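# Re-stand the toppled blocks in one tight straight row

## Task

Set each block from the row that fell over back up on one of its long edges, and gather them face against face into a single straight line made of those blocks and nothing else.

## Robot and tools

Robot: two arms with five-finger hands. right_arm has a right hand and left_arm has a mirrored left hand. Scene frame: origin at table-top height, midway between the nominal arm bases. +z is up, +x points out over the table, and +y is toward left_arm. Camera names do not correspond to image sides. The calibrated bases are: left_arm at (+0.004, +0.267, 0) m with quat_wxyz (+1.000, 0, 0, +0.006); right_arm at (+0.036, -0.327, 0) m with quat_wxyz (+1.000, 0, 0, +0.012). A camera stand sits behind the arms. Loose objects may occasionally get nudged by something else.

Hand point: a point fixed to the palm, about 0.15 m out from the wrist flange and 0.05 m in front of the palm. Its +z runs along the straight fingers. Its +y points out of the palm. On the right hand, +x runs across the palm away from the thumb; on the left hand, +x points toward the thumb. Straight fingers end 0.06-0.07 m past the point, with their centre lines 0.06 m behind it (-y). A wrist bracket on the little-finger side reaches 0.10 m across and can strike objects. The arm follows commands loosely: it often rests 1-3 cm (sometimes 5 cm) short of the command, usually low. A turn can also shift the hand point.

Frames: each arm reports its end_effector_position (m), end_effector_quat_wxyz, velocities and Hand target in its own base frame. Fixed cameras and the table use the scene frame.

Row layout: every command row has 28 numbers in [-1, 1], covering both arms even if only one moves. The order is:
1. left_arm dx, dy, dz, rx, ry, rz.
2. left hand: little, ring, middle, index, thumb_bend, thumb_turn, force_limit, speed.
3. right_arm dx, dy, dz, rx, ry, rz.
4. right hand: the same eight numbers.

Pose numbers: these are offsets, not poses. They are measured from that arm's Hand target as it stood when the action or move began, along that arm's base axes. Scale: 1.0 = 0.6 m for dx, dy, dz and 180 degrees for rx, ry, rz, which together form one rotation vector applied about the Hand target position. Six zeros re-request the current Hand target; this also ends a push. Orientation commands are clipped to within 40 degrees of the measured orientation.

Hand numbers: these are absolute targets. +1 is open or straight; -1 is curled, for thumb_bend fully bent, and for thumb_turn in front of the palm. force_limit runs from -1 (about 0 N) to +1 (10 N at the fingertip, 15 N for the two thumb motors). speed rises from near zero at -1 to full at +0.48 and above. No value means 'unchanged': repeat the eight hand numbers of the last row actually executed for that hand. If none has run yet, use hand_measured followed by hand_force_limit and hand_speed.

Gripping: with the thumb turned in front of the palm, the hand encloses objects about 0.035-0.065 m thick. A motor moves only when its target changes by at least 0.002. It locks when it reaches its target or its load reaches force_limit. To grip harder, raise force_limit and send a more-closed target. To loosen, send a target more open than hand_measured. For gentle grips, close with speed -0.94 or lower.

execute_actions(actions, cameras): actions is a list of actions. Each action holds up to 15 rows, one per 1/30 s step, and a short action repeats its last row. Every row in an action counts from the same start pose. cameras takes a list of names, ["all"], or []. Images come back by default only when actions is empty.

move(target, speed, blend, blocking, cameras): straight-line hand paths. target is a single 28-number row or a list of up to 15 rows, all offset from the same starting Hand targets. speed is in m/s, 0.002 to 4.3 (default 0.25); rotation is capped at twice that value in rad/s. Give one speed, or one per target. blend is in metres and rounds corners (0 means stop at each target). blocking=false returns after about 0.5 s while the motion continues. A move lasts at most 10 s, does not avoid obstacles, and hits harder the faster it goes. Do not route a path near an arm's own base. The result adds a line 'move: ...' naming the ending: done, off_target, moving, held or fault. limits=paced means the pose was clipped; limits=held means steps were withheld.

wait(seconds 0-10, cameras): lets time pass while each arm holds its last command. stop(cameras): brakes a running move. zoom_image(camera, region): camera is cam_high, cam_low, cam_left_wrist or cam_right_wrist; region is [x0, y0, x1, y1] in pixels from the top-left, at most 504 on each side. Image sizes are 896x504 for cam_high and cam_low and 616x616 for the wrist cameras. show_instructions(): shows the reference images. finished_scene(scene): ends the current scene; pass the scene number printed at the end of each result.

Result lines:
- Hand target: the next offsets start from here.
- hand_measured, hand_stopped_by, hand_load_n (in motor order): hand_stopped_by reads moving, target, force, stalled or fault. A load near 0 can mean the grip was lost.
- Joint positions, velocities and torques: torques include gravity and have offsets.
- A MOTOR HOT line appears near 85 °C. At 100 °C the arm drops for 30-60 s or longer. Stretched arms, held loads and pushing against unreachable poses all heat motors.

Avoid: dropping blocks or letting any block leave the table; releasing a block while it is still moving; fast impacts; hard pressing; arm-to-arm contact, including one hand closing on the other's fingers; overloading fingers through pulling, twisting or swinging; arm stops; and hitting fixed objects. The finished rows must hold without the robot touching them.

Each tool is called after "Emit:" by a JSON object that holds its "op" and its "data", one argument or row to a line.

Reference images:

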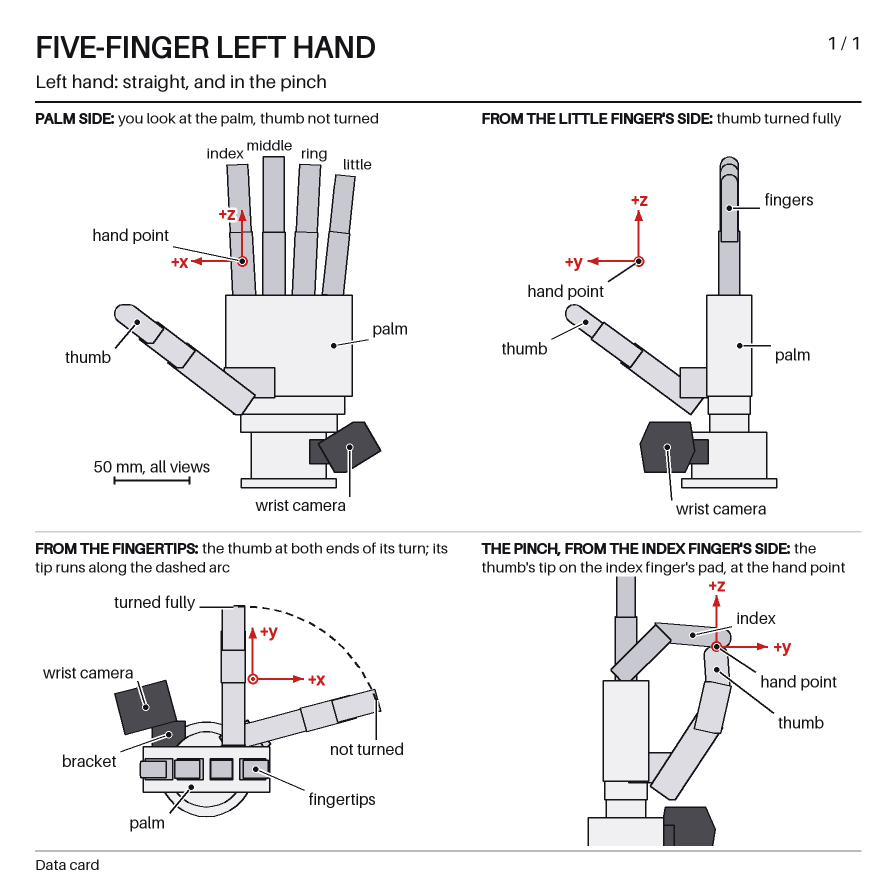

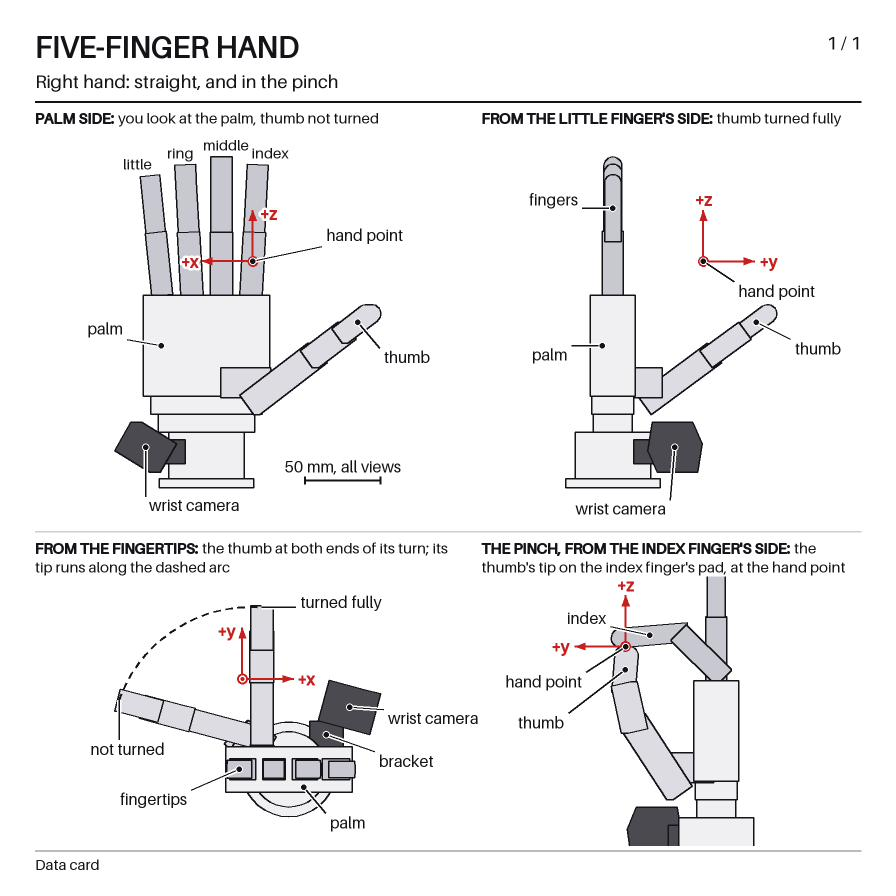

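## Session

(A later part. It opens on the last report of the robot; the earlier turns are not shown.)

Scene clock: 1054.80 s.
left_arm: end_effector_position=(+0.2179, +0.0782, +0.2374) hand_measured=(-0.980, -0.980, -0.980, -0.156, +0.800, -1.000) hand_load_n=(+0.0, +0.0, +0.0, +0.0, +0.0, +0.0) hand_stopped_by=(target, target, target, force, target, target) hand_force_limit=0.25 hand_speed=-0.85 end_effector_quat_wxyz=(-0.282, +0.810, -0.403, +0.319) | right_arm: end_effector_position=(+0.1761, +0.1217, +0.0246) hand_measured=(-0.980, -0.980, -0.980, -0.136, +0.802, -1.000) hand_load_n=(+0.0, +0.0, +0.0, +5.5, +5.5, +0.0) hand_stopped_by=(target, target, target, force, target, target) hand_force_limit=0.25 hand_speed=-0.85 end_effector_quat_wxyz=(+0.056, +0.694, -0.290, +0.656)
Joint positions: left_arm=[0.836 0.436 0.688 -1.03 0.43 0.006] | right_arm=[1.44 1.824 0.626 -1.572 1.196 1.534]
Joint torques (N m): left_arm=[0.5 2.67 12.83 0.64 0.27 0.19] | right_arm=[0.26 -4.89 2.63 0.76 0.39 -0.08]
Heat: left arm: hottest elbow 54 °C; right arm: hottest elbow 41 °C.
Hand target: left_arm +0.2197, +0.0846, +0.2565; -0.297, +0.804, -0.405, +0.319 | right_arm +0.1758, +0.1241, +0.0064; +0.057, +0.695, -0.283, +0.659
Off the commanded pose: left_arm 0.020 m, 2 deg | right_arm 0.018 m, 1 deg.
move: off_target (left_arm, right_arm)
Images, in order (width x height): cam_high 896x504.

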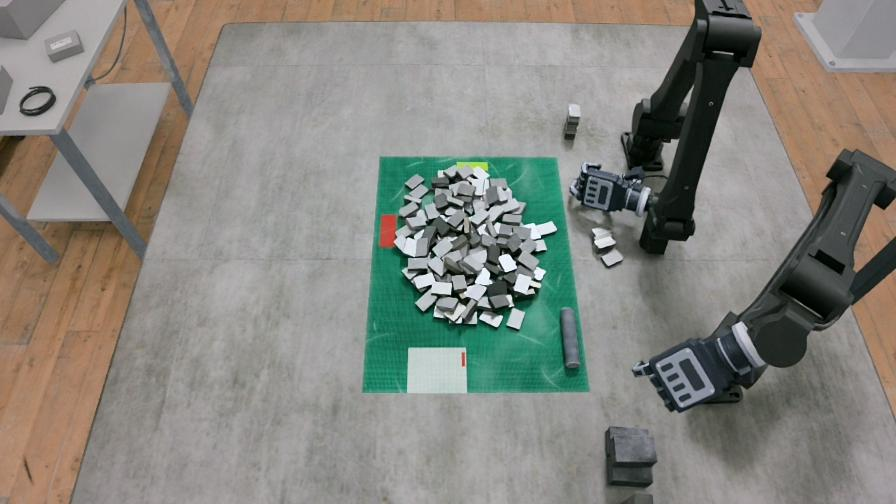

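Emit:
{"op": "move", "data": {
  "target": [
    [0,0,0,0,0,0,-0.98,-0.98,-0.98,-0.3,0.8,-1,0.25,-0.85, 0.0,0.0,0.023,0.0,0.0,0.0,-0.98,-0.98,-0.98,-0.3,0.80,-1,0.25,-0.85],
    [0,0,0,0,0,0,-0.98,-0.98,-0.98,-0.3,0.8,-1,0.25,-0.85, 0.0,0.0,0.024,0.0,0.0,0.0,-0.98,-0.98,-0.98,0.1,0.80,-1,0.25,-0.6],
    [0,0,0,0,0,0,-0.98,-0.98,-0.98,-0.3,0.8,-1,0.25,-0.85, 0.0,0.0,0.024,0.0,0.0,0.0,-0.98,-0.98,-0.98,0.25,0.95,-1,0.25,-0.3]
  ],
  "speed": 0.08,
  "cameras": ["cam_right_wrist"]
}}

Emit:
{"op": "zoom_image", "data": {
  "camera": "cam_right_wrist",
  "region": [260, 220, 460, 380]
}}

Scene clock: 1069.77 s.
left_arm: end_effector_position=(+0.2179, +0.0782, +0.2374) hand_measured=(-0.980, -0.980, -0.980, -0.156, +0.800, -1.000) hand_load_n=(+0.5, +0.5, +0.0, +0.0, +0.0, +0.0) hand_stopped_by=(target, target, target, force, target, target) hand_force_limit=0.25 hand_speed=-0.85 end_effector_quat_wxyz=(-0.282, +0.810, -0.403, +0.319) | right_arm: end_effector_position=(+0.1761, +0.1210, +0.0262) hand_measured=(-0.980, -0.980, -0.980, +0.250, +0.950, -1.000) hand_load_n=(+0.0, +0.0, +0.0, +0.0, +0.0, +0.5) hand_stopped_by=(target, target, target, target, target, target) hand_force_limit=0.25 hand_speed=-0.30 end_effector_quat_wxyz=(+0.059, +0.695, -0.287, +0.657)
Joint positions: left_arm=[0.836 0.436 0.688 -1.03 0.43 0.006] | right_arm=[1.44 1.824 0.626 -1.581 1.197 1.534]
Joint torques (N m): left_arm=[0.5 2.67 12.85 0.61 0.27 0.19] | right_arm=[-0.09 -8.88 2.47 -0.51 0.38 -0.14]
Heat: left arm: hottest elbow 54 °C; right arm: hottest elbow 39 °C.
Hand target: left_arm +0.2197, +0.0846, +0.2565; -0.297, +0.804, -0.405, +0.319 | right_arm +0.1758, +0.1241, +0.0208; +0.057, +0.695, -0.282, +0.659
Off the commanded pose: left_arm 0.020 m, 2 deg | right_arm 0.006 m, 1 deg.
move: off_target (left_arm)
Images, in order (width x height): cam_right_wrist 616x616.

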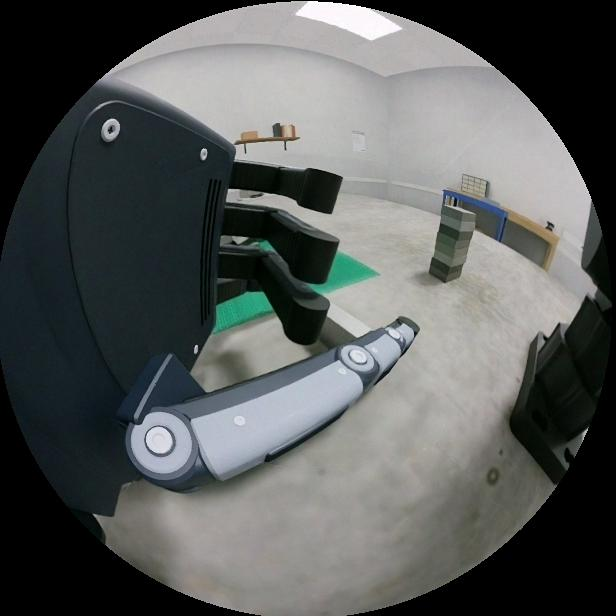

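Scaled by 2.520 from the camera's 616x616 image, which has a finer 880x880 frame.

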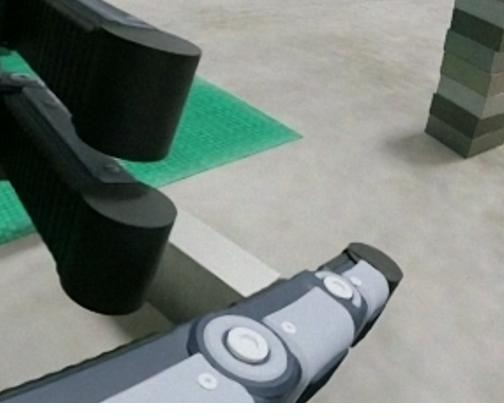

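Emit:
{"op": "move", "data": {
  "target": [
    [0,0,0,0,0,0,-0.98,-0.98,-0.98,-0.3,0.8,-1,0.25,-0.85,-0.005,0.0233,0.03,0,0,0,-0.98,-0.98,-0.98,0.25,0.95,-1,0.25,-0.3],
    [0,0,0,0,0,0,-0.98,-0.98,-0.98,-0.3,0.8,-1,0.25,-0.85,-0.0133,0.0567,0.283,0,0,0,-0.98,-0.98,-0.98,0.25,0.95,-1,0.25,-0.3]
  ],
  "speed": 0.1,
  "blend": 0.008,
  "cameras": ["cam_high"]
}}

Scene clock: 1105.73 s.
left_arm: end_effector_position=(+0.2179, +0.0782, +0.2374) hand_measured=(-0.980, -0.980, -0.980, -0.156, +0.800, -1.000) hand_load_n=(+0.0, +0.0, +0.0, +0.0, +0.0, +0.0) hand_stopped_by=(target, target, target, force, target, target) hand_force_limit=0.25 hand_speed=-0.85 end_effector_quat_wxyz=(-0.282, +0.810, -0.403, +0.319) | right_arm: end_effector_position=(+0.1706, +0.1473, +0.1763) hand_measured=(-0.980, -0.980, -0.980, +0.250, +0.950, -1.000) hand_load_n=(+0.0, +0.0, +0.0, -0.5, +0.0, +0.0) hand_stopped_by=(target, target, target, target, target, target) hand_force_limit=0.25 hand_speed=-0.30 end_effector_quat_wxyz=(+0.008, +0.779, -0.242, +0.579)
Joint positions: left_arm=[0.836 0.436 0.688 -1.03 0.43 0.006] | right_arm=[1.467 1.172 0.745 -1.683 1.176 0.862]
Joint torques (N m): left_arm=[0.5 2.67 12.83 0.62 0.27 0.19] | right_arm=[-0.32 -7.47 11.25 -0.64 0.57 -0.27]
Heat: left arm: hottest elbow 54 °C; right arm: hottest elbow 36 °C.
Hand target: left_arm +0.2197, +0.0846, +0.2565; -0.297, +0.804, -0.405, +0.319 | right_arm +0.1678, +0.1581, +0.1907; +0.057, +0.695, -0.282, +0.659
Off the commanded pose: left_arm 0.020 m, 2 deg | right_arm 0.018 m, 15 deg.
joint sent to its limit (right arm) — joint 4 (wrist pitch), lower limit. The joint targets are off in orientation, not in position.
move: off_target (left_arm, right_arm)
Images, in order (width x height): cam_high 896x504.

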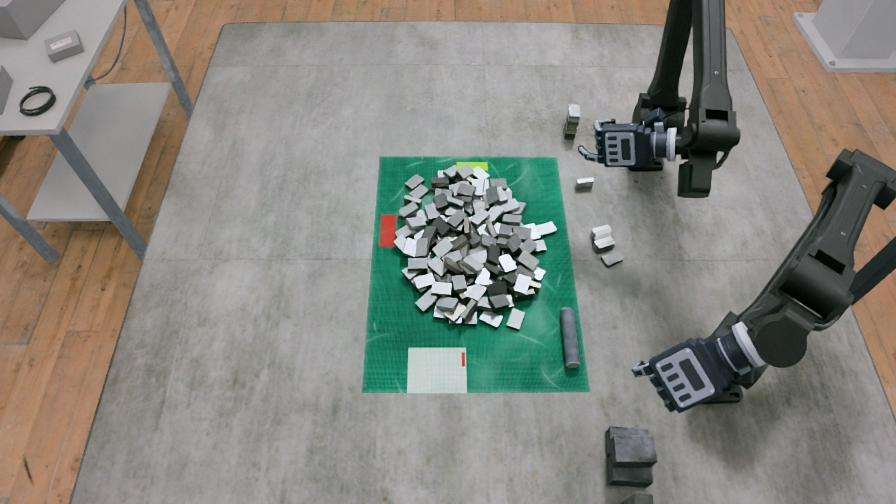

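Emit:
{"op": "zoom_image", "data": {
  "camera": "cam_high",
  "region": [550, 160, 650, 280]
}}

Scaled by 4.200 from the camera's 896x504 image, which has a finer 1280x720 frame.

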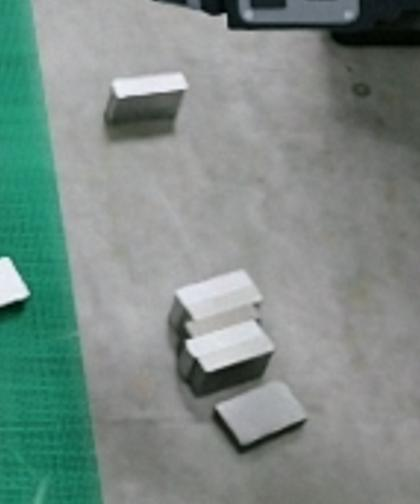

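Emit:
{"op": "zoom_image", "data": {
  "camera": "cam_high",
  "region": [570, 215, 630, 275]
}}

Emit:
{"op": "zoom_image", "data": {
  "camera": "cam_high",
  "region": [560, 160, 620, 220]
}}

Scaled by 8.400 from the camera's 896x504 image, which has a finer 1280x720 frame.

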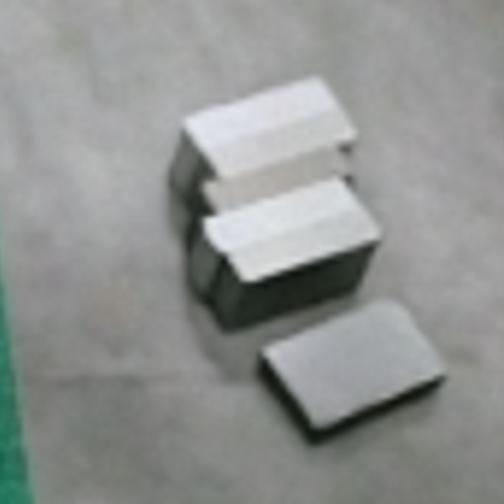

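Scaled by 8.400 from the camera's 896x504 image, which has a finer 1280x720 frame.

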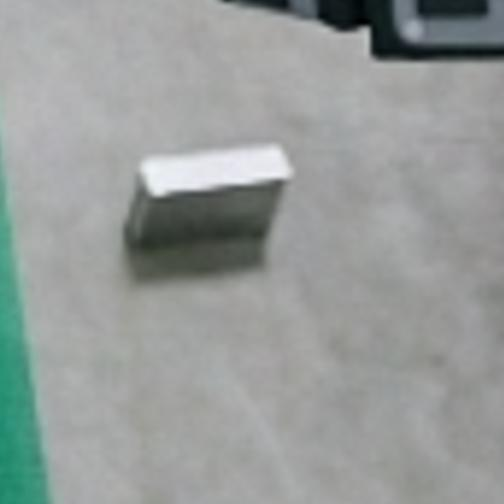

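Emit:
{"op": "zoom_image", "data": {
  "camera": "cam_high",
  "region": [540, 80, 640, 180]
}}

Scaled by 5.040 from the camera's 896x504 image, which has a finer 1280x720 frame.

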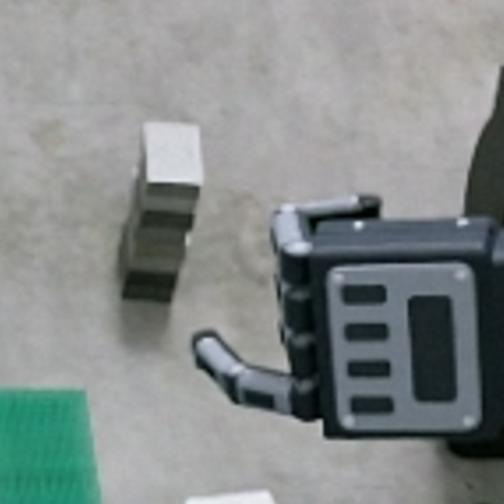

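Emit:
{"op": "move", "data": {
  "target": [
    [0,0,0,0,0,0,-0.98,-0.98,-0.98,-0.3,0.8,-1,0.25,-0.85,0.137,-0.130,0.0655,0.0347,0.2266,0.166,1,1,1,1,-0.5,-1,0.25,0.2],
    [0,0,0,0,0,0,-0.98,-0.98,-0.98,-0.3,0.8,-1,0.25,-0.85,0.037,-0.3135,0.0155,0.0694,0.4531,0.3323,1,1,1,1,-0.5,-1,0.25,0.2]
  ],
  "speed": 0.3,
  "blend": 0.03,
  "cameras": ["cam_high"]
}}

Scene clock: 1206.00 s.
left_arm: end_effector_position=(+0.2179, +0.0782, +0.2374) hand_measured=(-0.980, -0.980, -0.980, -0.156, +0.800, -1.000) hand_load_n=(+0.0, +0.0, +0.0, +0.0, +0.0, +0.0) hand_stopped_by=(target, target, target, force, target, target) hand_force_limit=0.25 hand_speed=-0.85 end_effector_quat_wxyz=(-0.282, +0.810, -0.403, +0.319) | right_arm: end_effector_position=(+0.1770, -0.0275, +0.1853) hand_measured=(+1.000, +1.000, +1.000, +1.000, -0.500, -1.000) hand_load_n=(+0.0, +0.0, +0.0, +0.0, +0.0, +0.0) hand_stopped_by=(target, target, target, target, target, target) hand_force_limit=0.25 hand_speed=0.20 end_effector_quat_wxyz=(-0.156, +0.981, +0.108, -0.032)
Joint positions: left_arm=[0.836 0.436 0.688 -1.03 0.43 0.006] | right_arm=[-0.105 0.91 0.883 -1.677 -0.291 -1.914]
Joint torques (N m): left_arm=[0.5 2.67 12.82 0.61 0.27 0.19] | right_arm=[-1.08 -2.2 13.11 -0.16 -0.3 -0.18]
Heat: left arm: hottest elbow 55 °C; right arm: hottest elbow 43 °C.
Hand target: left_arm +0.2197, +0.0846, +0.2565; -0.297, +0.804, -0.405, +0.319 | right_arm +0.1900, -0.0300, +0.2000; -0.155, +0.981, +0.111, -0.018
Off the commanded pose: left_arm 0.020 m, 2 deg | right_arm 0.020 m, 2 deg.
move: off_target (left_arm, right_arm)
Images, in order (width x height): cam_high 896x504.

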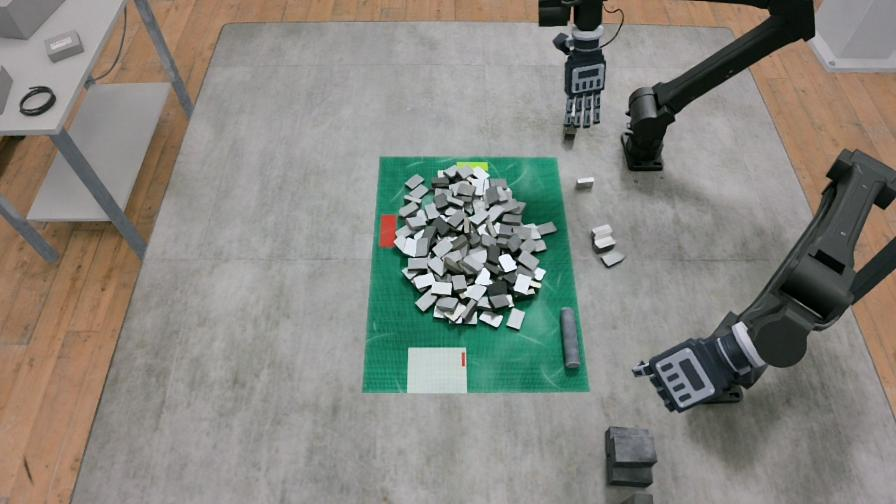

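Emit:
{"op": "zoom_image", "data": {
  "camera": "cam_high",
  "region": [540, 90, 640, 190]
}}

Scaled by 5.040 from the camera's 896x504 image, which has a finer 1280x720 frame.

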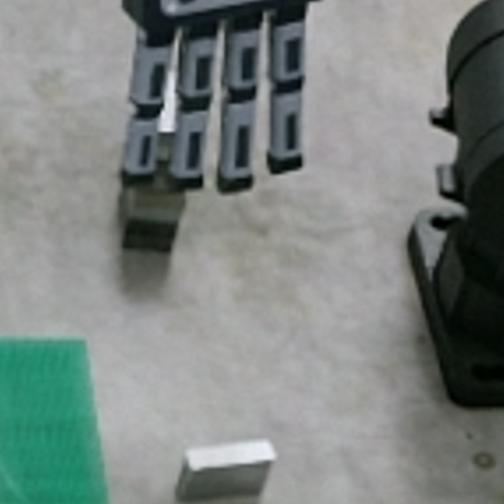

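Emit:
{"op": "move", "data": {
  "target": [
    [0,0,0,0,0,0,-0.98,-0.98,-0.98,-0.3,0.8,-1,0.25,-0.85,-0.042,0.08,-0.02,0,0,0,1,1,1,1,-0.5,-1,0.25,0.2],
    [0,0,0,0,0,0,-0.98,-0.98,-0.98,-0.3,0.8,-1,0.25,-0.85,-0.042,0.08,-0.2,0,0,0,1,1,1,1,-0.5,-1,0.25,0.2]
  ],
  "speed": 0.2,
  "blend": 0.01,
  "cameras": ["cam_high"]
}}

Emit:
{"op": "zoom_image", "data": {
  "camera": "cam_high",
  "region": [540, 110, 640, 210]
}}

Scene clock: 1222.97 s.
left_arm: end_effector_position=(+0.2179, +0.0782, +0.2374) hand_measured=(-0.980, -0.980, -0.980, -0.156, +0.800, -1.000) hand_load_n=(+0.0, +0.5, +0.0, +0.0, +0.0, +0.0) hand_stopped_by=(target, target, target, force, target, target) hand_force_limit=0.25 hand_speed=-0.85 end_effector_quat_wxyz=(-0.282, +0.810, -0.403, +0.319) | right_arm: end_effector_position=(+0.1635, +0.0168, +0.0824) hand_measured=(+1.000, +1.000, +1.000, +1.000, -0.500, -1.000) hand_load_n=(+0.0, +0.0, +0.0, +0.0, +0.0, +0.0) hand_stopped_by=(target, target, target, target, target, target) hand_force_limit=0.25 hand_speed=0.20 end_effector_quat_wxyz=(-0.157, +0.981, +0.113, -0.015)
Joint positions: left_arm=[0.836 0.436 0.688 -1.03 0.43 0.006] | right_arm=[0.107 0.868 0.593 -1.329 -0.315 -1.699]
Joint torques (N m): left_arm=[0.5 2.67 12.82 0.61 0.27 0.19] | right_arm=[-0.91 -2.55 8.65 0.76 -0.06 0.04]
Heat: left arm: hottest elbow 55 °C; right arm: hottest elbow 47 °C.
Hand target: left_arm +0.2197, +0.0846, +0.2565; -0.297, +0.804, -0.405, +0.319 | right_arm +0.1647, +0.0180, +0.0800; -0.155, +0.981, +0.111, -0.018
Off the commanded pose: left_arm 0.020 m, 2 deg | right_arm 0.003 m, 0 deg.
move: off_target (left_arm)
Images, in order (width x height): cam_high 896x504.

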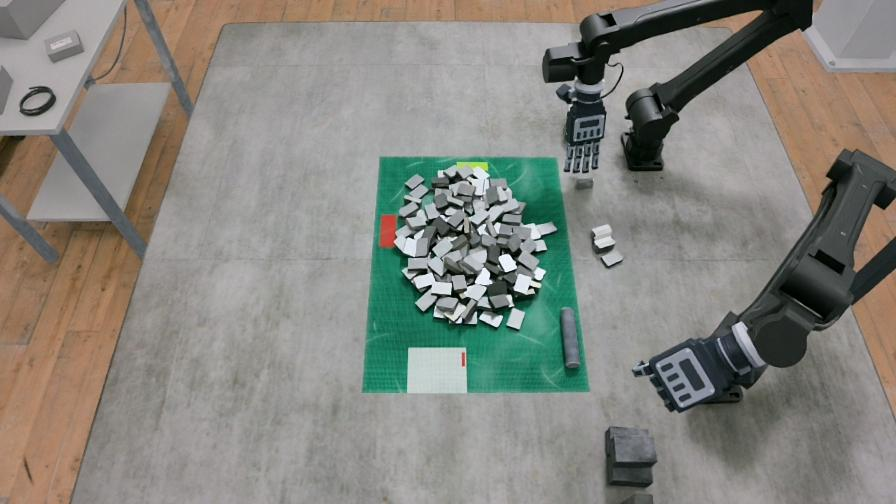

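Scaled by 5.040 from the camera's 896x504 image, which has a finer 1280x720 frame.

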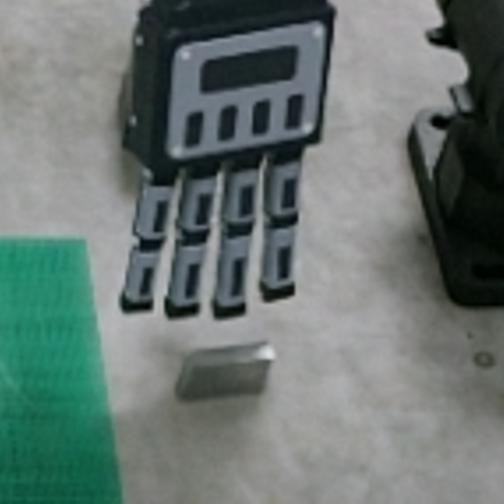

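Emit:
{"op": "move", "data": {
  "target": [
    [0,0,0,0,0,0,-0.98,-0.98,-0.98,-0.3,0.8,-1,0.25,-0.85,0,0,-0.047,0,0,0,1,1,1,1,-0.5,-1,0.25,0.2],
    [0,0,0,0,0,0,-0.98,-0.98,-0.98,-0.3,0.8,-1,0.25,-0.85,-0.0277,0.1937,-0.047,0,0,0,1,1,1,1,-0.5,-1,0.25,0.2]
  ],
  "speed": [0.1, 0.07],
  "cameras": ["cam_high"]
}}

Emit:
{"op": "zoom_image", "data": {
  "camera": "cam_high",
  "region": [550, 160, 650, 280]
}}

Scene clock: 1241.53 s.
left_arm: end_effector_position=(+0.2179, +0.0782, +0.2374) hand_measured=(-0.980, -0.980, -0.980, -0.156, +0.800, -1.000) hand_load_n=(+0.0, +0.5, +0.0, +0.0, +0.0, +0.0) hand_stopped_by=(target, target, target, force, target, target) hand_force_limit=0.25 hand_speed=-0.85 end_effector_quat_wxyz=(-0.282, +0.810, -0.403, +0.319) | right_arm: end_effector_position=(+0.1399, +0.1148, +0.0498) hand_measured=(+1.000, +1.000, +1.000, +1.000, -0.500, -1.000) hand_load_n=(+0.0, +0.0, -9.5, +0.5, +0.0, +0.0) hand_stopped_by=(target, target, target, target, target, target) hand_force_limit=0.25 hand_speed=0.20 end_effector_quat_wxyz=(-0.139, +0.984, +0.106, -0.023)
Joint positions: left_arm=[0.836 0.436 0.688 -1.03 0.43 0.006] | right_arm=[0.633 0.944 0.538 -1.062 -0.263 -1.138]
Joint torques (N m): left_arm=[0.5 2.73 12.82 0.62 0.27 0.19] | right_arm=[0.97 -1.79 10.7 2.14 -0.98 0.11]
Heat: left arm: hottest elbow 55 °C; right arm: hottest elbow 44 °C.
Hand target: left_arm +0.2197, +0.0846, +0.2565; -0.297, +0.804, -0.405, +0.319 | right_arm +0.1481, +0.1342, +0.0517; -0.155, +0.981, +0.111, -0.018
Off the commanded pose: left_arm 0.020 m, 2 deg | right_arm 0.021 m, 2 deg.
move: off_target (left_arm, right_arm)
Images, in order (width x height): cam_high 896x504.

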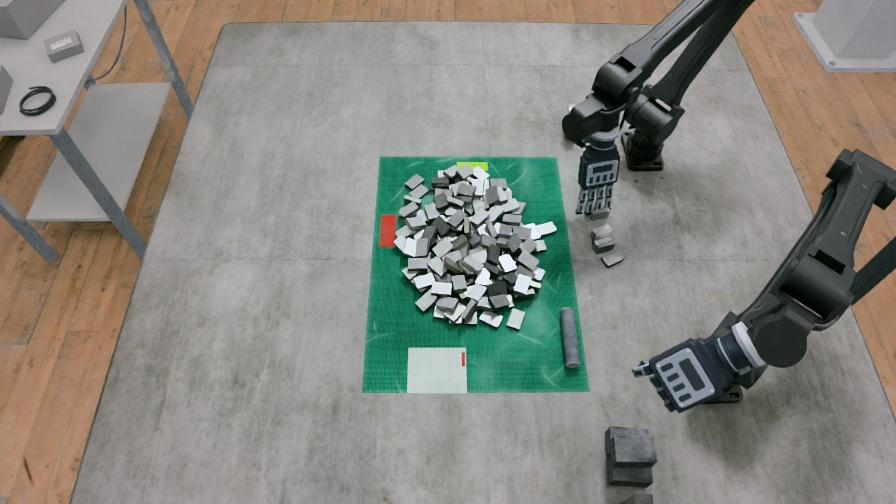

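Scaled by 4.200 from the camera's 896x504 image, which has a finer 1280x720 frame.

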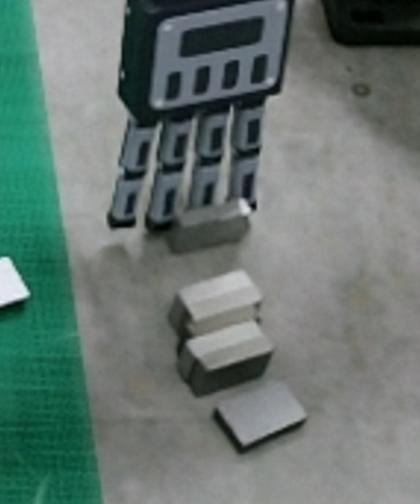

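Emit:
{"op": "move", "data": {
  "target": [
    [0,0,0,0,0,0,-0.98,-0.98,-0.98,-0.3,0.8,-1,0.25,-0.85,-0.0137,-0.0323,0.0138,0,0,0,1,1,1,1,-0.5,-1,0.25,0.2],
    [0,0,0,0,0,0,-0.98,-0.98,-0.98,-0.3,0.8,-1,0.25,-0.85,-0.0093,0.0333,0.0138,0,0,0,1,1,1,1,-0.5,-1,0.25,0.2]
  ],
  "speed": [0.1, 0.06],
  "blend": 0.005,
  "cameras": ["cam_high"]
}}

Emit:
{"op": "zoom_image", "data": {
  "camera": "cam_high",
  "region": [550, 160, 650, 280]
}}

Scene clock: 1263.57 s.
left_arm: end_effector_position=(+0.2179, +0.0782, +0.2374) hand_measured=(-0.980, -0.980, -0.980, -0.156, +0.800, -1.000) hand_load_n=(+0.0, +0.0, +0.0, +0.0, +0.0, +0.0) hand_stopped_by=(target, target, target, force, target, target) hand_force_limit=0.25 hand_speed=-0.85 end_effector_quat_wxyz=(-0.282, +0.810, -0.403, +0.319) | right_arm: end_effector_position=(+0.1282, +0.1377, +0.0495) hand_measured=(+1.000, +1.000, +1.000, +1.000, -0.500, -1.000) hand_load_n=(+0.0, +0.0, -1.0, +0.0, +0.0, +0.0) hand_stopped_by=(target, target, target, target, target, target) hand_force_limit=0.25 hand_speed=0.20 end_effector_quat_wxyz=(-0.145, +0.983, +0.110, -0.034)
Joint positions: left_arm=[0.836 0.436 0.688 -1.03 0.43 0.006] | right_arm=[0.731 0.97 0.549 -1.033 -0.275 -1.046]
Joint torques (N m): left_arm=[0.44 2.73 12.82 0.62 0.27 0.19] | right_arm=[-0.15 -1.96 12.31 1.42 -0.12 0.07]
Heat: left arm: hottest elbow 55 °C; right arm: hottest elbow 44 °C.
Hand target: left_arm +0.2197, +0.0846, +0.2565; -0.297, +0.804, -0.405, +0.319 | right_arm +0.1426, +0.1543, +0.0601; -0.155, +0.981, +0.111, -0.018
Off the commanded pose: left_arm 0.020 m, 2 deg | right_arm 0.024 m, 2 deg.
move: off_target (left_arm, right_arm)
Images, in order (width x height): cam_high 896x504.

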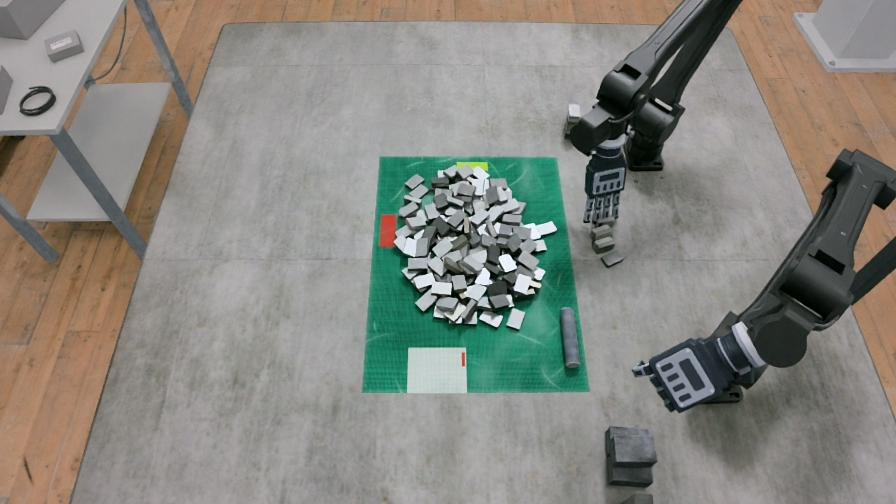

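Scaled by 4.200 from the camera's 896x504 image, which has a finer 1280x720 frame.

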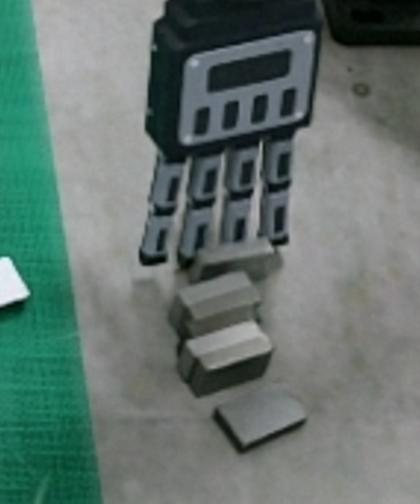

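Emit:
{"op": "move", "data": {
  "target": [
    [0,0,0,0,0,0,-0.98,-0.98,-0.98,-0.3,0.8,-1,0.25,-0.85,-0.0127,-0.082,0,0,0,0,1,1,1,1,-0.5,-1,0.25,0.2],
    [0,0,0,0,0,0,-0.98,-0.98,-0.98,-0.3,0.8,-1,0.25,-0.85,-0.0127,-0.06,0.23,0,0,0,1,1,1,1,-0.5,-1,0.25,0.2],
    [0,0,0,0,0,0,-0.98,-0.98,-0.98,-0.3,0.8,-1,0.25,-0.85,0.0057,0.2928,0.2332,0.123,-0.183,-0.449,-0.98,-0.98,-0.98,0.15,0.8,-1,0.2,0.2]
  ],
  "speed": [0.08, 0.25, 0.3],
  "blend": [0.01, 0.03, 0],
  "cameras": ["cam_high"]
}}

Emit:
{"op": "zoom_image", "data": {
  "camera": "cam_high",
  "region": [550, 180, 670, 300]
}}

Scene clock: 1295.00 s.
left_arm: end_effector_position=(+0.2179, +0.0782, +0.2374) hand_measured=(-0.980, -0.980, -0.980, -0.156, +0.800, -1.000) hand_load_n=(+0.0, +0.0, +0.0, +0.0, +0.0, +0.0) hand_stopped_by=(target, target, target, force, target, target) hand_force_limit=0.25 hand_speed=-0.85 end_effector_quat_wxyz=(-0.282, +0.810, -0.403, +0.319) | right_arm: end_effector_position=(+0.1466, +0.3130, +0.1850) hand_measured=(-0.980, -0.980, -0.266, +0.150, +0.198, -1.000) hand_load_n=(+0.5, +0.0, +19.5, +0.0, -21.0, -3.0) hand_stopped_by=(target, target, force, target, moving, target) hand_force_limit=0.20 hand_speed=0.20 end_effector_quat_wxyz=(-0.251, +0.747, -0.496, +0.365)
Joint positions: left_arm=[0.836 0.436 0.688 -1.03 0.43 0.006] | right_arm=[1.463 1.126 0.936 -1.223 0.908 0.989]
Joint torques (N m): left_arm=[0.44 2.67 12.82 0.61 0.27 0.19] | right_arm=[-1.14 -6.42 13.78 0.64 0.73 -0.01]
Heat: left arm: hottest elbow 55 °C; right arm: hottest elbow 44 °C.
Hand target: left_arm +0.2197, +0.0846, +0.2565; -0.297, +0.804, -0.405, +0.319 | right_arm +0.1460, +0.3299, +0.2000; -0.263, +0.742, -0.501, +0.359
Off the commanded pose: left_arm 0.020 m, 2 deg | right_arm 0.023 m, 2 deg.
move: off_target (left_arm, right_arm); target 3's new numbers were sent with right_arm's hand 0.023 m and 2 deg from that target
Images, in order (width x height): cam_high 896x504.

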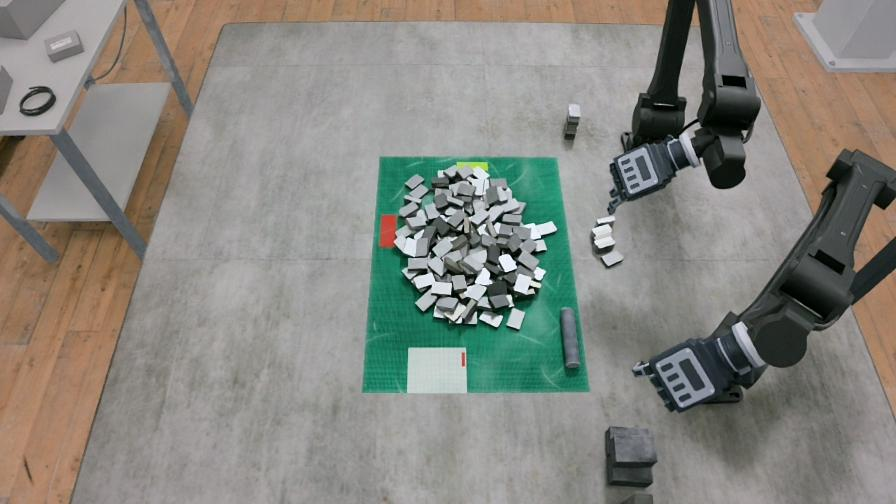

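Scaled by 4.200 from the camera's 896x504 image, which has a finer 1280x720 frame.

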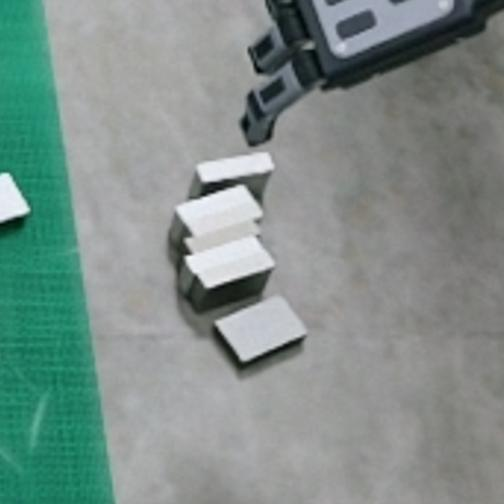

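Emit:
{"op": "move", "data": {
  "target": [
    [0,0,0,0,0,0,-0.98,-0.98,-0.98,-0.3,0.8,-1,0.25,-0.85,0,0,0,0,0,0,-0.98,-0.98,0.8,0.8,0.2,-1,0.2,0.2],
    [0,0,0,0,0,0,-0.98,-0.98,-0.98,-0.3,0.8,-1,0.25,-0.85,0,0.01,0,0,0,0,-0.98,-0.98,0.8,0.8,0.8,-1,0.2,0.2]
  ],
  "speed": 0.2
}}

Scene clock: 1300.67 s.
left_arm: end_effector_position=(+0.2179, +0.0782, +0.2374) hand_measured=(-0.980, -0.980, -0.980, -0.156, +0.800, -1.000) hand_load_n=(+0.0, +0.0, +0.0, +0.0, +0.0, +0.0) hand_stopped_by=(target, target, target, force, target, target) hand_force_limit=0.25 hand_speed=-0.85 end_effector_quat_wxyz=(-0.282, +0.810, -0.403, +0.319) | right_arm: end_effector_position=(+0.1466, +0.3183, +0.1849) hand_measured=(-0.980, -0.980, +0.800, +0.800, +0.800, -1.000) hand_load_n=(+0.0, +0.0, +0.0, +0.0, +0.0, +0.0) hand_stopped_by=(target, target, target, target, target, target) hand_force_limit=0.20 hand_speed=0.20 end_effector_quat_wxyz=(-0.250, +0.747, -0.496, +0.366)
Joint positions: left_arm=[0.836 0.436 0.688 -1.03 0.43 0.006] | right_arm=[1.465 1.143 0.949 -1.223 0.908 0.991]
Joint torques (N m): left_arm=[0.5 2.67 12.82 0.62 0.27 0.19] | right_arm=[-0.97 -6.3 13.61 0.39 0.75 0.05]
Heat: left arm: hottest elbow 56 °C; right arm: hottest elbow 45 °C.
Hand target: left_arm +0.2197, +0.0846, +0.2565; -0.297, +0.804, -0.405, +0.319 | right_arm +0.1460, +0.3359, +0.2000; -0.263, +0.742, -0.501, +0.359
Off the commanded pose: left_arm 0.020 m, 2 deg | right_arm 0.023 m, 2 deg.
move: off_target (left_arm, right_arm); target 2's new numbers were sent with right_arm's hand 0.023 m and 2 deg from that target

Emit:
{"op": "move", "data": {
  "target": [
    [0,0,0,0,0,0,-0.98,-0.98,-0.98,-0.3,0.8,-1,0.25,-0.85,0,0.065,-0.04,0,0,0,-0.98,-0.98,-0.98,0.15,0.8,-1,0.2,0.1],
    [0,0,0,0,0,0,-0.98,-0.98,-0.98,-0.3,0.8,-1,0.25,-0.85,0,0.065,-0.2167,0,0,0,-0.98,-0.98,-0.98,0.15,0.8,-1,0.2,0.1]
  ],
  "speed": 0.18,
  "blend": 0.02,
  "cameras": ["cam_high"]
}}

Emit:
{"op": "zoom_image", "data": {
  "camera": "cam_high",
  "region": [570, 200, 670, 300]
}}

Scene clock: 1310.93 s.
left_arm: end_effector_position=(+0.2179, +0.0782, +0.2374) hand_measured=(-0.980, -0.980, -0.980, -0.156, +0.800, -1.000) hand_load_n=(+0.0, +0.0, +0.0, +0.0, +0.0, +0.0) hand_stopped_by=(target, target, target, force, target, target) hand_force_limit=0.25 hand_speed=-0.85 end_effector_quat_wxyz=(-0.282, +0.810, -0.403, +0.319) | right_arm: end_effector_position=(+0.1469, +0.3705, +0.0737) hand_measured=(-0.980, -0.980, -0.980, +0.150, +0.800, -1.000) hand_load_n=(+0.0, +0.0, +0.0, +0.0, +0.0, +0.0) hand_stopped_by=(target, target, target, target, target, target) hand_force_limit=0.20 hand_speed=0.10 end_effector_quat_wxyz=(-0.261, +0.742, -0.501, +0.359)
Joint positions: left_arm=[0.836 0.436 0.688 -1.03 0.43 0.006] | right_arm=[1.479 1.39 0.847 -0.863 0.91 1.016]
Joint torques (N m): left_arm=[0.5 2.67 12.85 0.61 0.27 0.19] | right_arm=[-0.85 -9.76 8.5 1.2 0.74 -0.04]
Heat: left arm: hottest elbow 56 °C; right arm: hottest elbow 48 °C.
Hand target: left_arm +0.2197, +0.0846, +0.2565; -0.297, +0.804, -0.405, +0.319 | right_arm +0.1460, +0.3748, +0.0699; -0.263, +0.742, -0.501, +0.359
Off the commanded pose: left_arm 0.020 m, 2 deg | right_arm 0.006 m, 0 deg.
move: off_target (left_arm)
Images, in order (width x height): cam_high 896x504.

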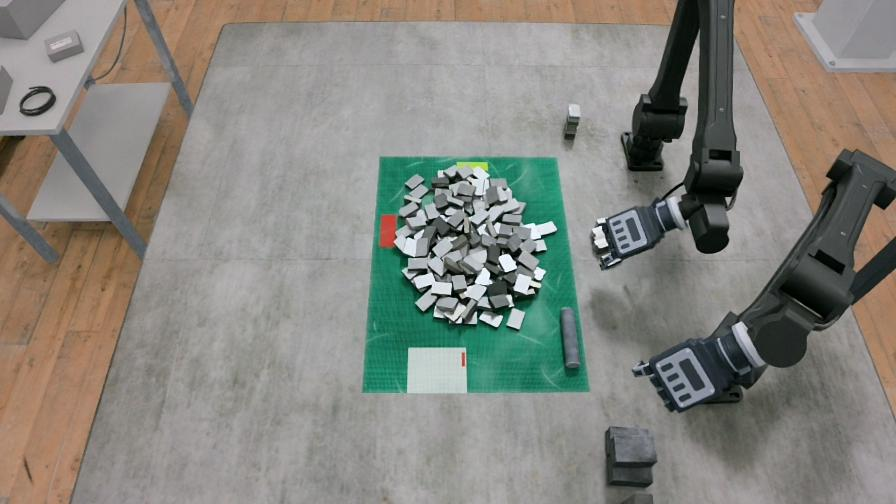

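Scaled by 5.040 from the camera's 896x504 image, which has a finer 1280x720 frame.

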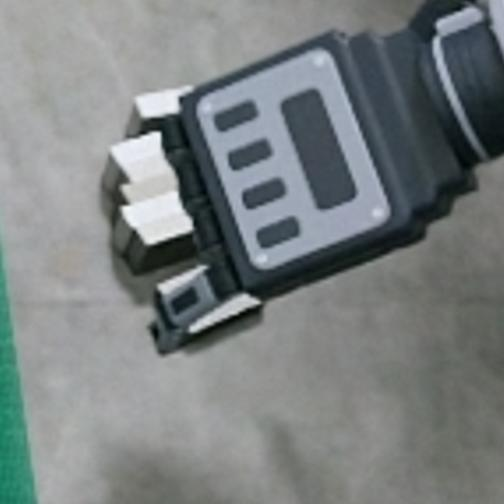

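Emit:
{"op": "move", "data": {
  "target": [0,0,0,0,0,0,-0.98,-0.98,-0.98,-0.3,0.8,-1,0.25,-0.85,0,-0.085,-0.03,0,0,0,-0.98,-0.98,-0.98,0.06,0.8,-1,0.2,0.1],
  "speed": 0.12,
  "cameras": ["cam_high", "cam_right_wrist"]
}}

Emit:
{"op": "zoom_image", "data": {
  "camera": "cam_high",
  "region": [570, 200, 670, 300]
}}

Scene clock: 1321.13 s.
left_arm: end_effector_position=(+0.2179, +0.0782, +0.2374) hand_measured=(-0.980, -0.980, -0.980, -0.156, +0.800, -1.000) hand_load_n=(+0.0, +0.5, +0.0, +0.0, +0.0, +0.0) hand_stopped_by=(target, target, target, force, target, target) hand_force_limit=0.25 hand_speed=-0.85 end_effector_quat_wxyz=(-0.282, +0.810, -0.403, +0.319) | right_arm: end_effector_position=(+0.1427, +0.3231, +0.0474) hand_measured=(-0.980, -0.980, -0.980, +0.060, +0.800, -1.000) hand_load_n=(+0.0, +0.0, +0.5, +0.0, +0.0, +0.0) hand_stopped_by=(target, target, target, target, target, target) hand_force_limit=0.20 hand_speed=0.10 end_effector_quat_wxyz=(-0.257, +0.745, -0.498, +0.362)
Joint positions: left_arm=[0.836 0.436 0.688 -1.03 0.43 0.006] | right_arm=[1.479 1.316 0.694 -0.793 0.91 1.01]
Joint torques (N m): left_arm=[0.5 2.73 12.82 0.62 0.27 0.19] | right_arm=[-1.67 -11.05 7.62 1.16 0.64 -0.27]
Heat: left arm: hottest elbow 56 °C; right arm: hottest elbow 46 °C.
Hand target: left_arm +0.2197, +0.0846, +0.2565; -0.297, +0.804, -0.405, +0.319 | right_arm +0.1459, +0.3239, +0.0520; -0.263, +0.742, -0.501, +0.359
Off the commanded pose: left_arm 0.020 m, 2 deg | right_arm 0.006 m, 1 deg.
move: off_target (left_arm)
Images, in order (width x height): cam_high 896x504, cam_right_wrist 616x616.

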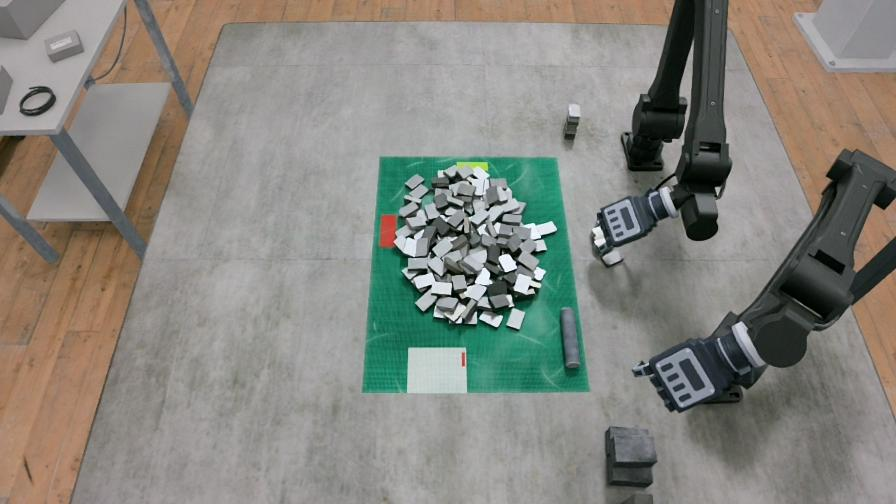

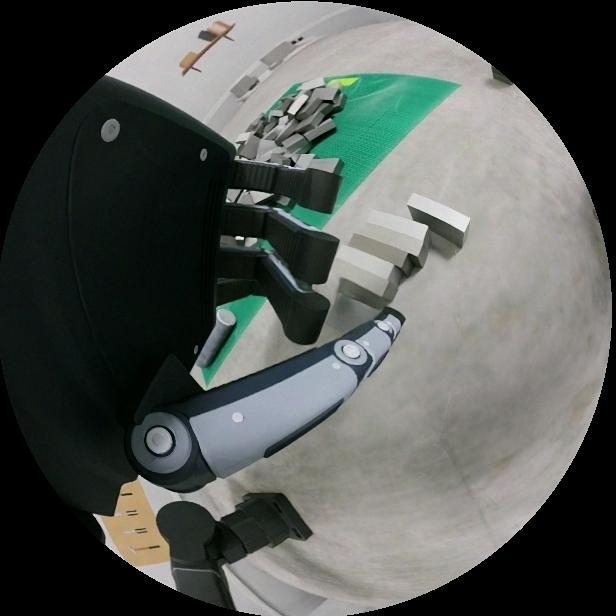

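Scaled by 5.040 from the camera's 896x504 image, which has a finer 1280x720 frame.

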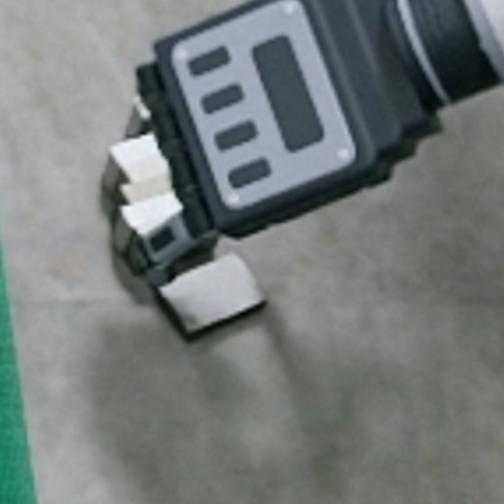

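Emit:
{"op": "move", "data": {
  "target": [0,0,0,0,0,0,-0.98,-0.98,-0.98,-0.3,0.8,-1,0.25,-0.85,0.004,0.006,-0.064,0,0,0,-0.98,-0.98,-0.98,0.06,0.8,-1,0.2,0.1],
  "speed": 0.08,
  "cameras": ["cam_high", "cam_right_wrist"]
}}

Emit:
{"op": "zoom_image", "data": {
  "camera": "cam_high",
  "region": [570, 200, 670, 300]
}}

Scene clock: 1330.17 s.
left_arm: end_effector_position=(+0.2179, +0.0782, +0.2374) hand_measured=(-0.980, -0.980, -0.980, -0.156, +0.800, -1.000) hand_load_n=(+0.0, +0.0, +0.0, +0.0, +0.0, +0.0) hand_stopped_by=(target, target, target, force, target, target) hand_force_limit=0.25 hand_speed=-0.85 end_effector_quat_wxyz=(-0.282, +0.810, -0.403, +0.319) | right_arm: end_effector_position=(+0.1455, +0.3282, +0.0188) hand_measured=(-0.980, -0.980, -0.980, +0.060, +0.800, -1.000) hand_load_n=(+0.0, +0.0, +0.0, +0.0, +0.0, +0.5) hand_stopped_by=(target, target, target, target, target, target) hand_force_limit=0.20 hand_speed=0.10 end_effector_quat_wxyz=(-0.269, +0.740, -0.503, +0.356)
Joint positions: left_arm=[0.836 0.436 0.688 -1.03 0.43 0.006] | right_arm=[1.473 1.374 0.648 -0.651 0.91 0.999]
Joint torques (N m): left_arm=[0.5 2.67 12.82 0.61 0.27 0.19] | right_arm=[-2.02 -8.35 7.49 1.28 0.64 -0.23]
Heat: left arm: hottest elbow 56 °C; right arm: hottest elbow 45 °C.
Hand target: left_arm +0.2197, +0.0846, +0.2565; -0.297, +0.804, -0.405, +0.319 | right_arm +0.1483, +0.3275, +0.0135; -0.263, +0.742, -0.501, +0.359
Off the commanded pose: left_arm 0.020 m, 2 deg | right_arm 0.006 m, 1 deg.
move: off_target (left_arm)
Images, in order (width x height): cam_high 896x504, cam_right_wrist 616x616.

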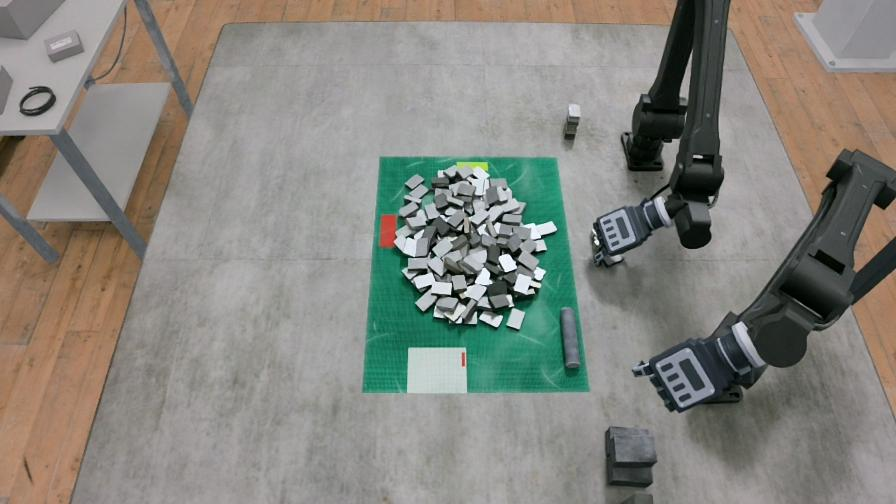

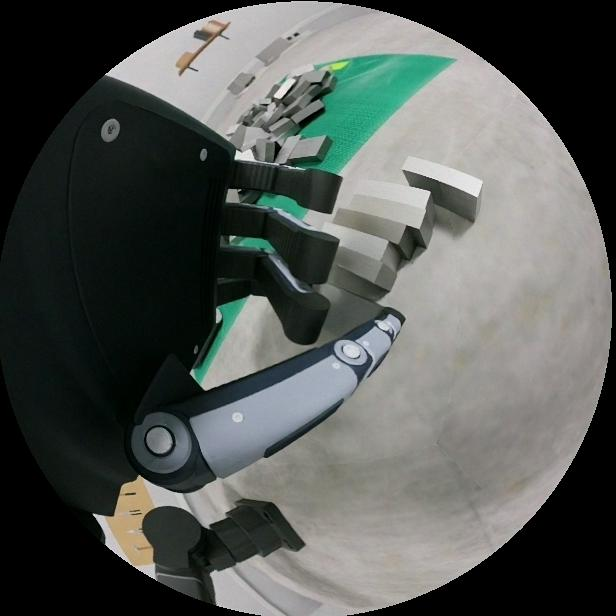

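Scaled by 5.040 from the camera's 896x504 image, which has a finer 1280x720 frame.

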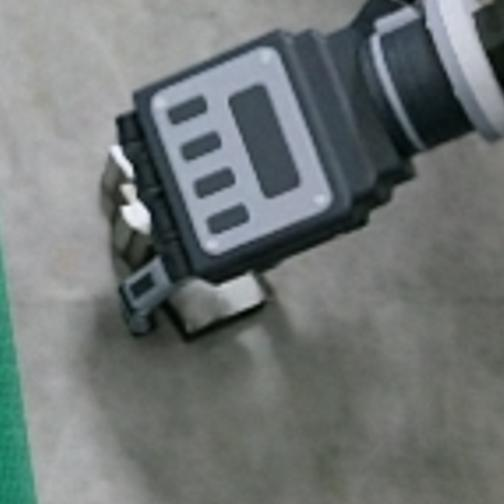

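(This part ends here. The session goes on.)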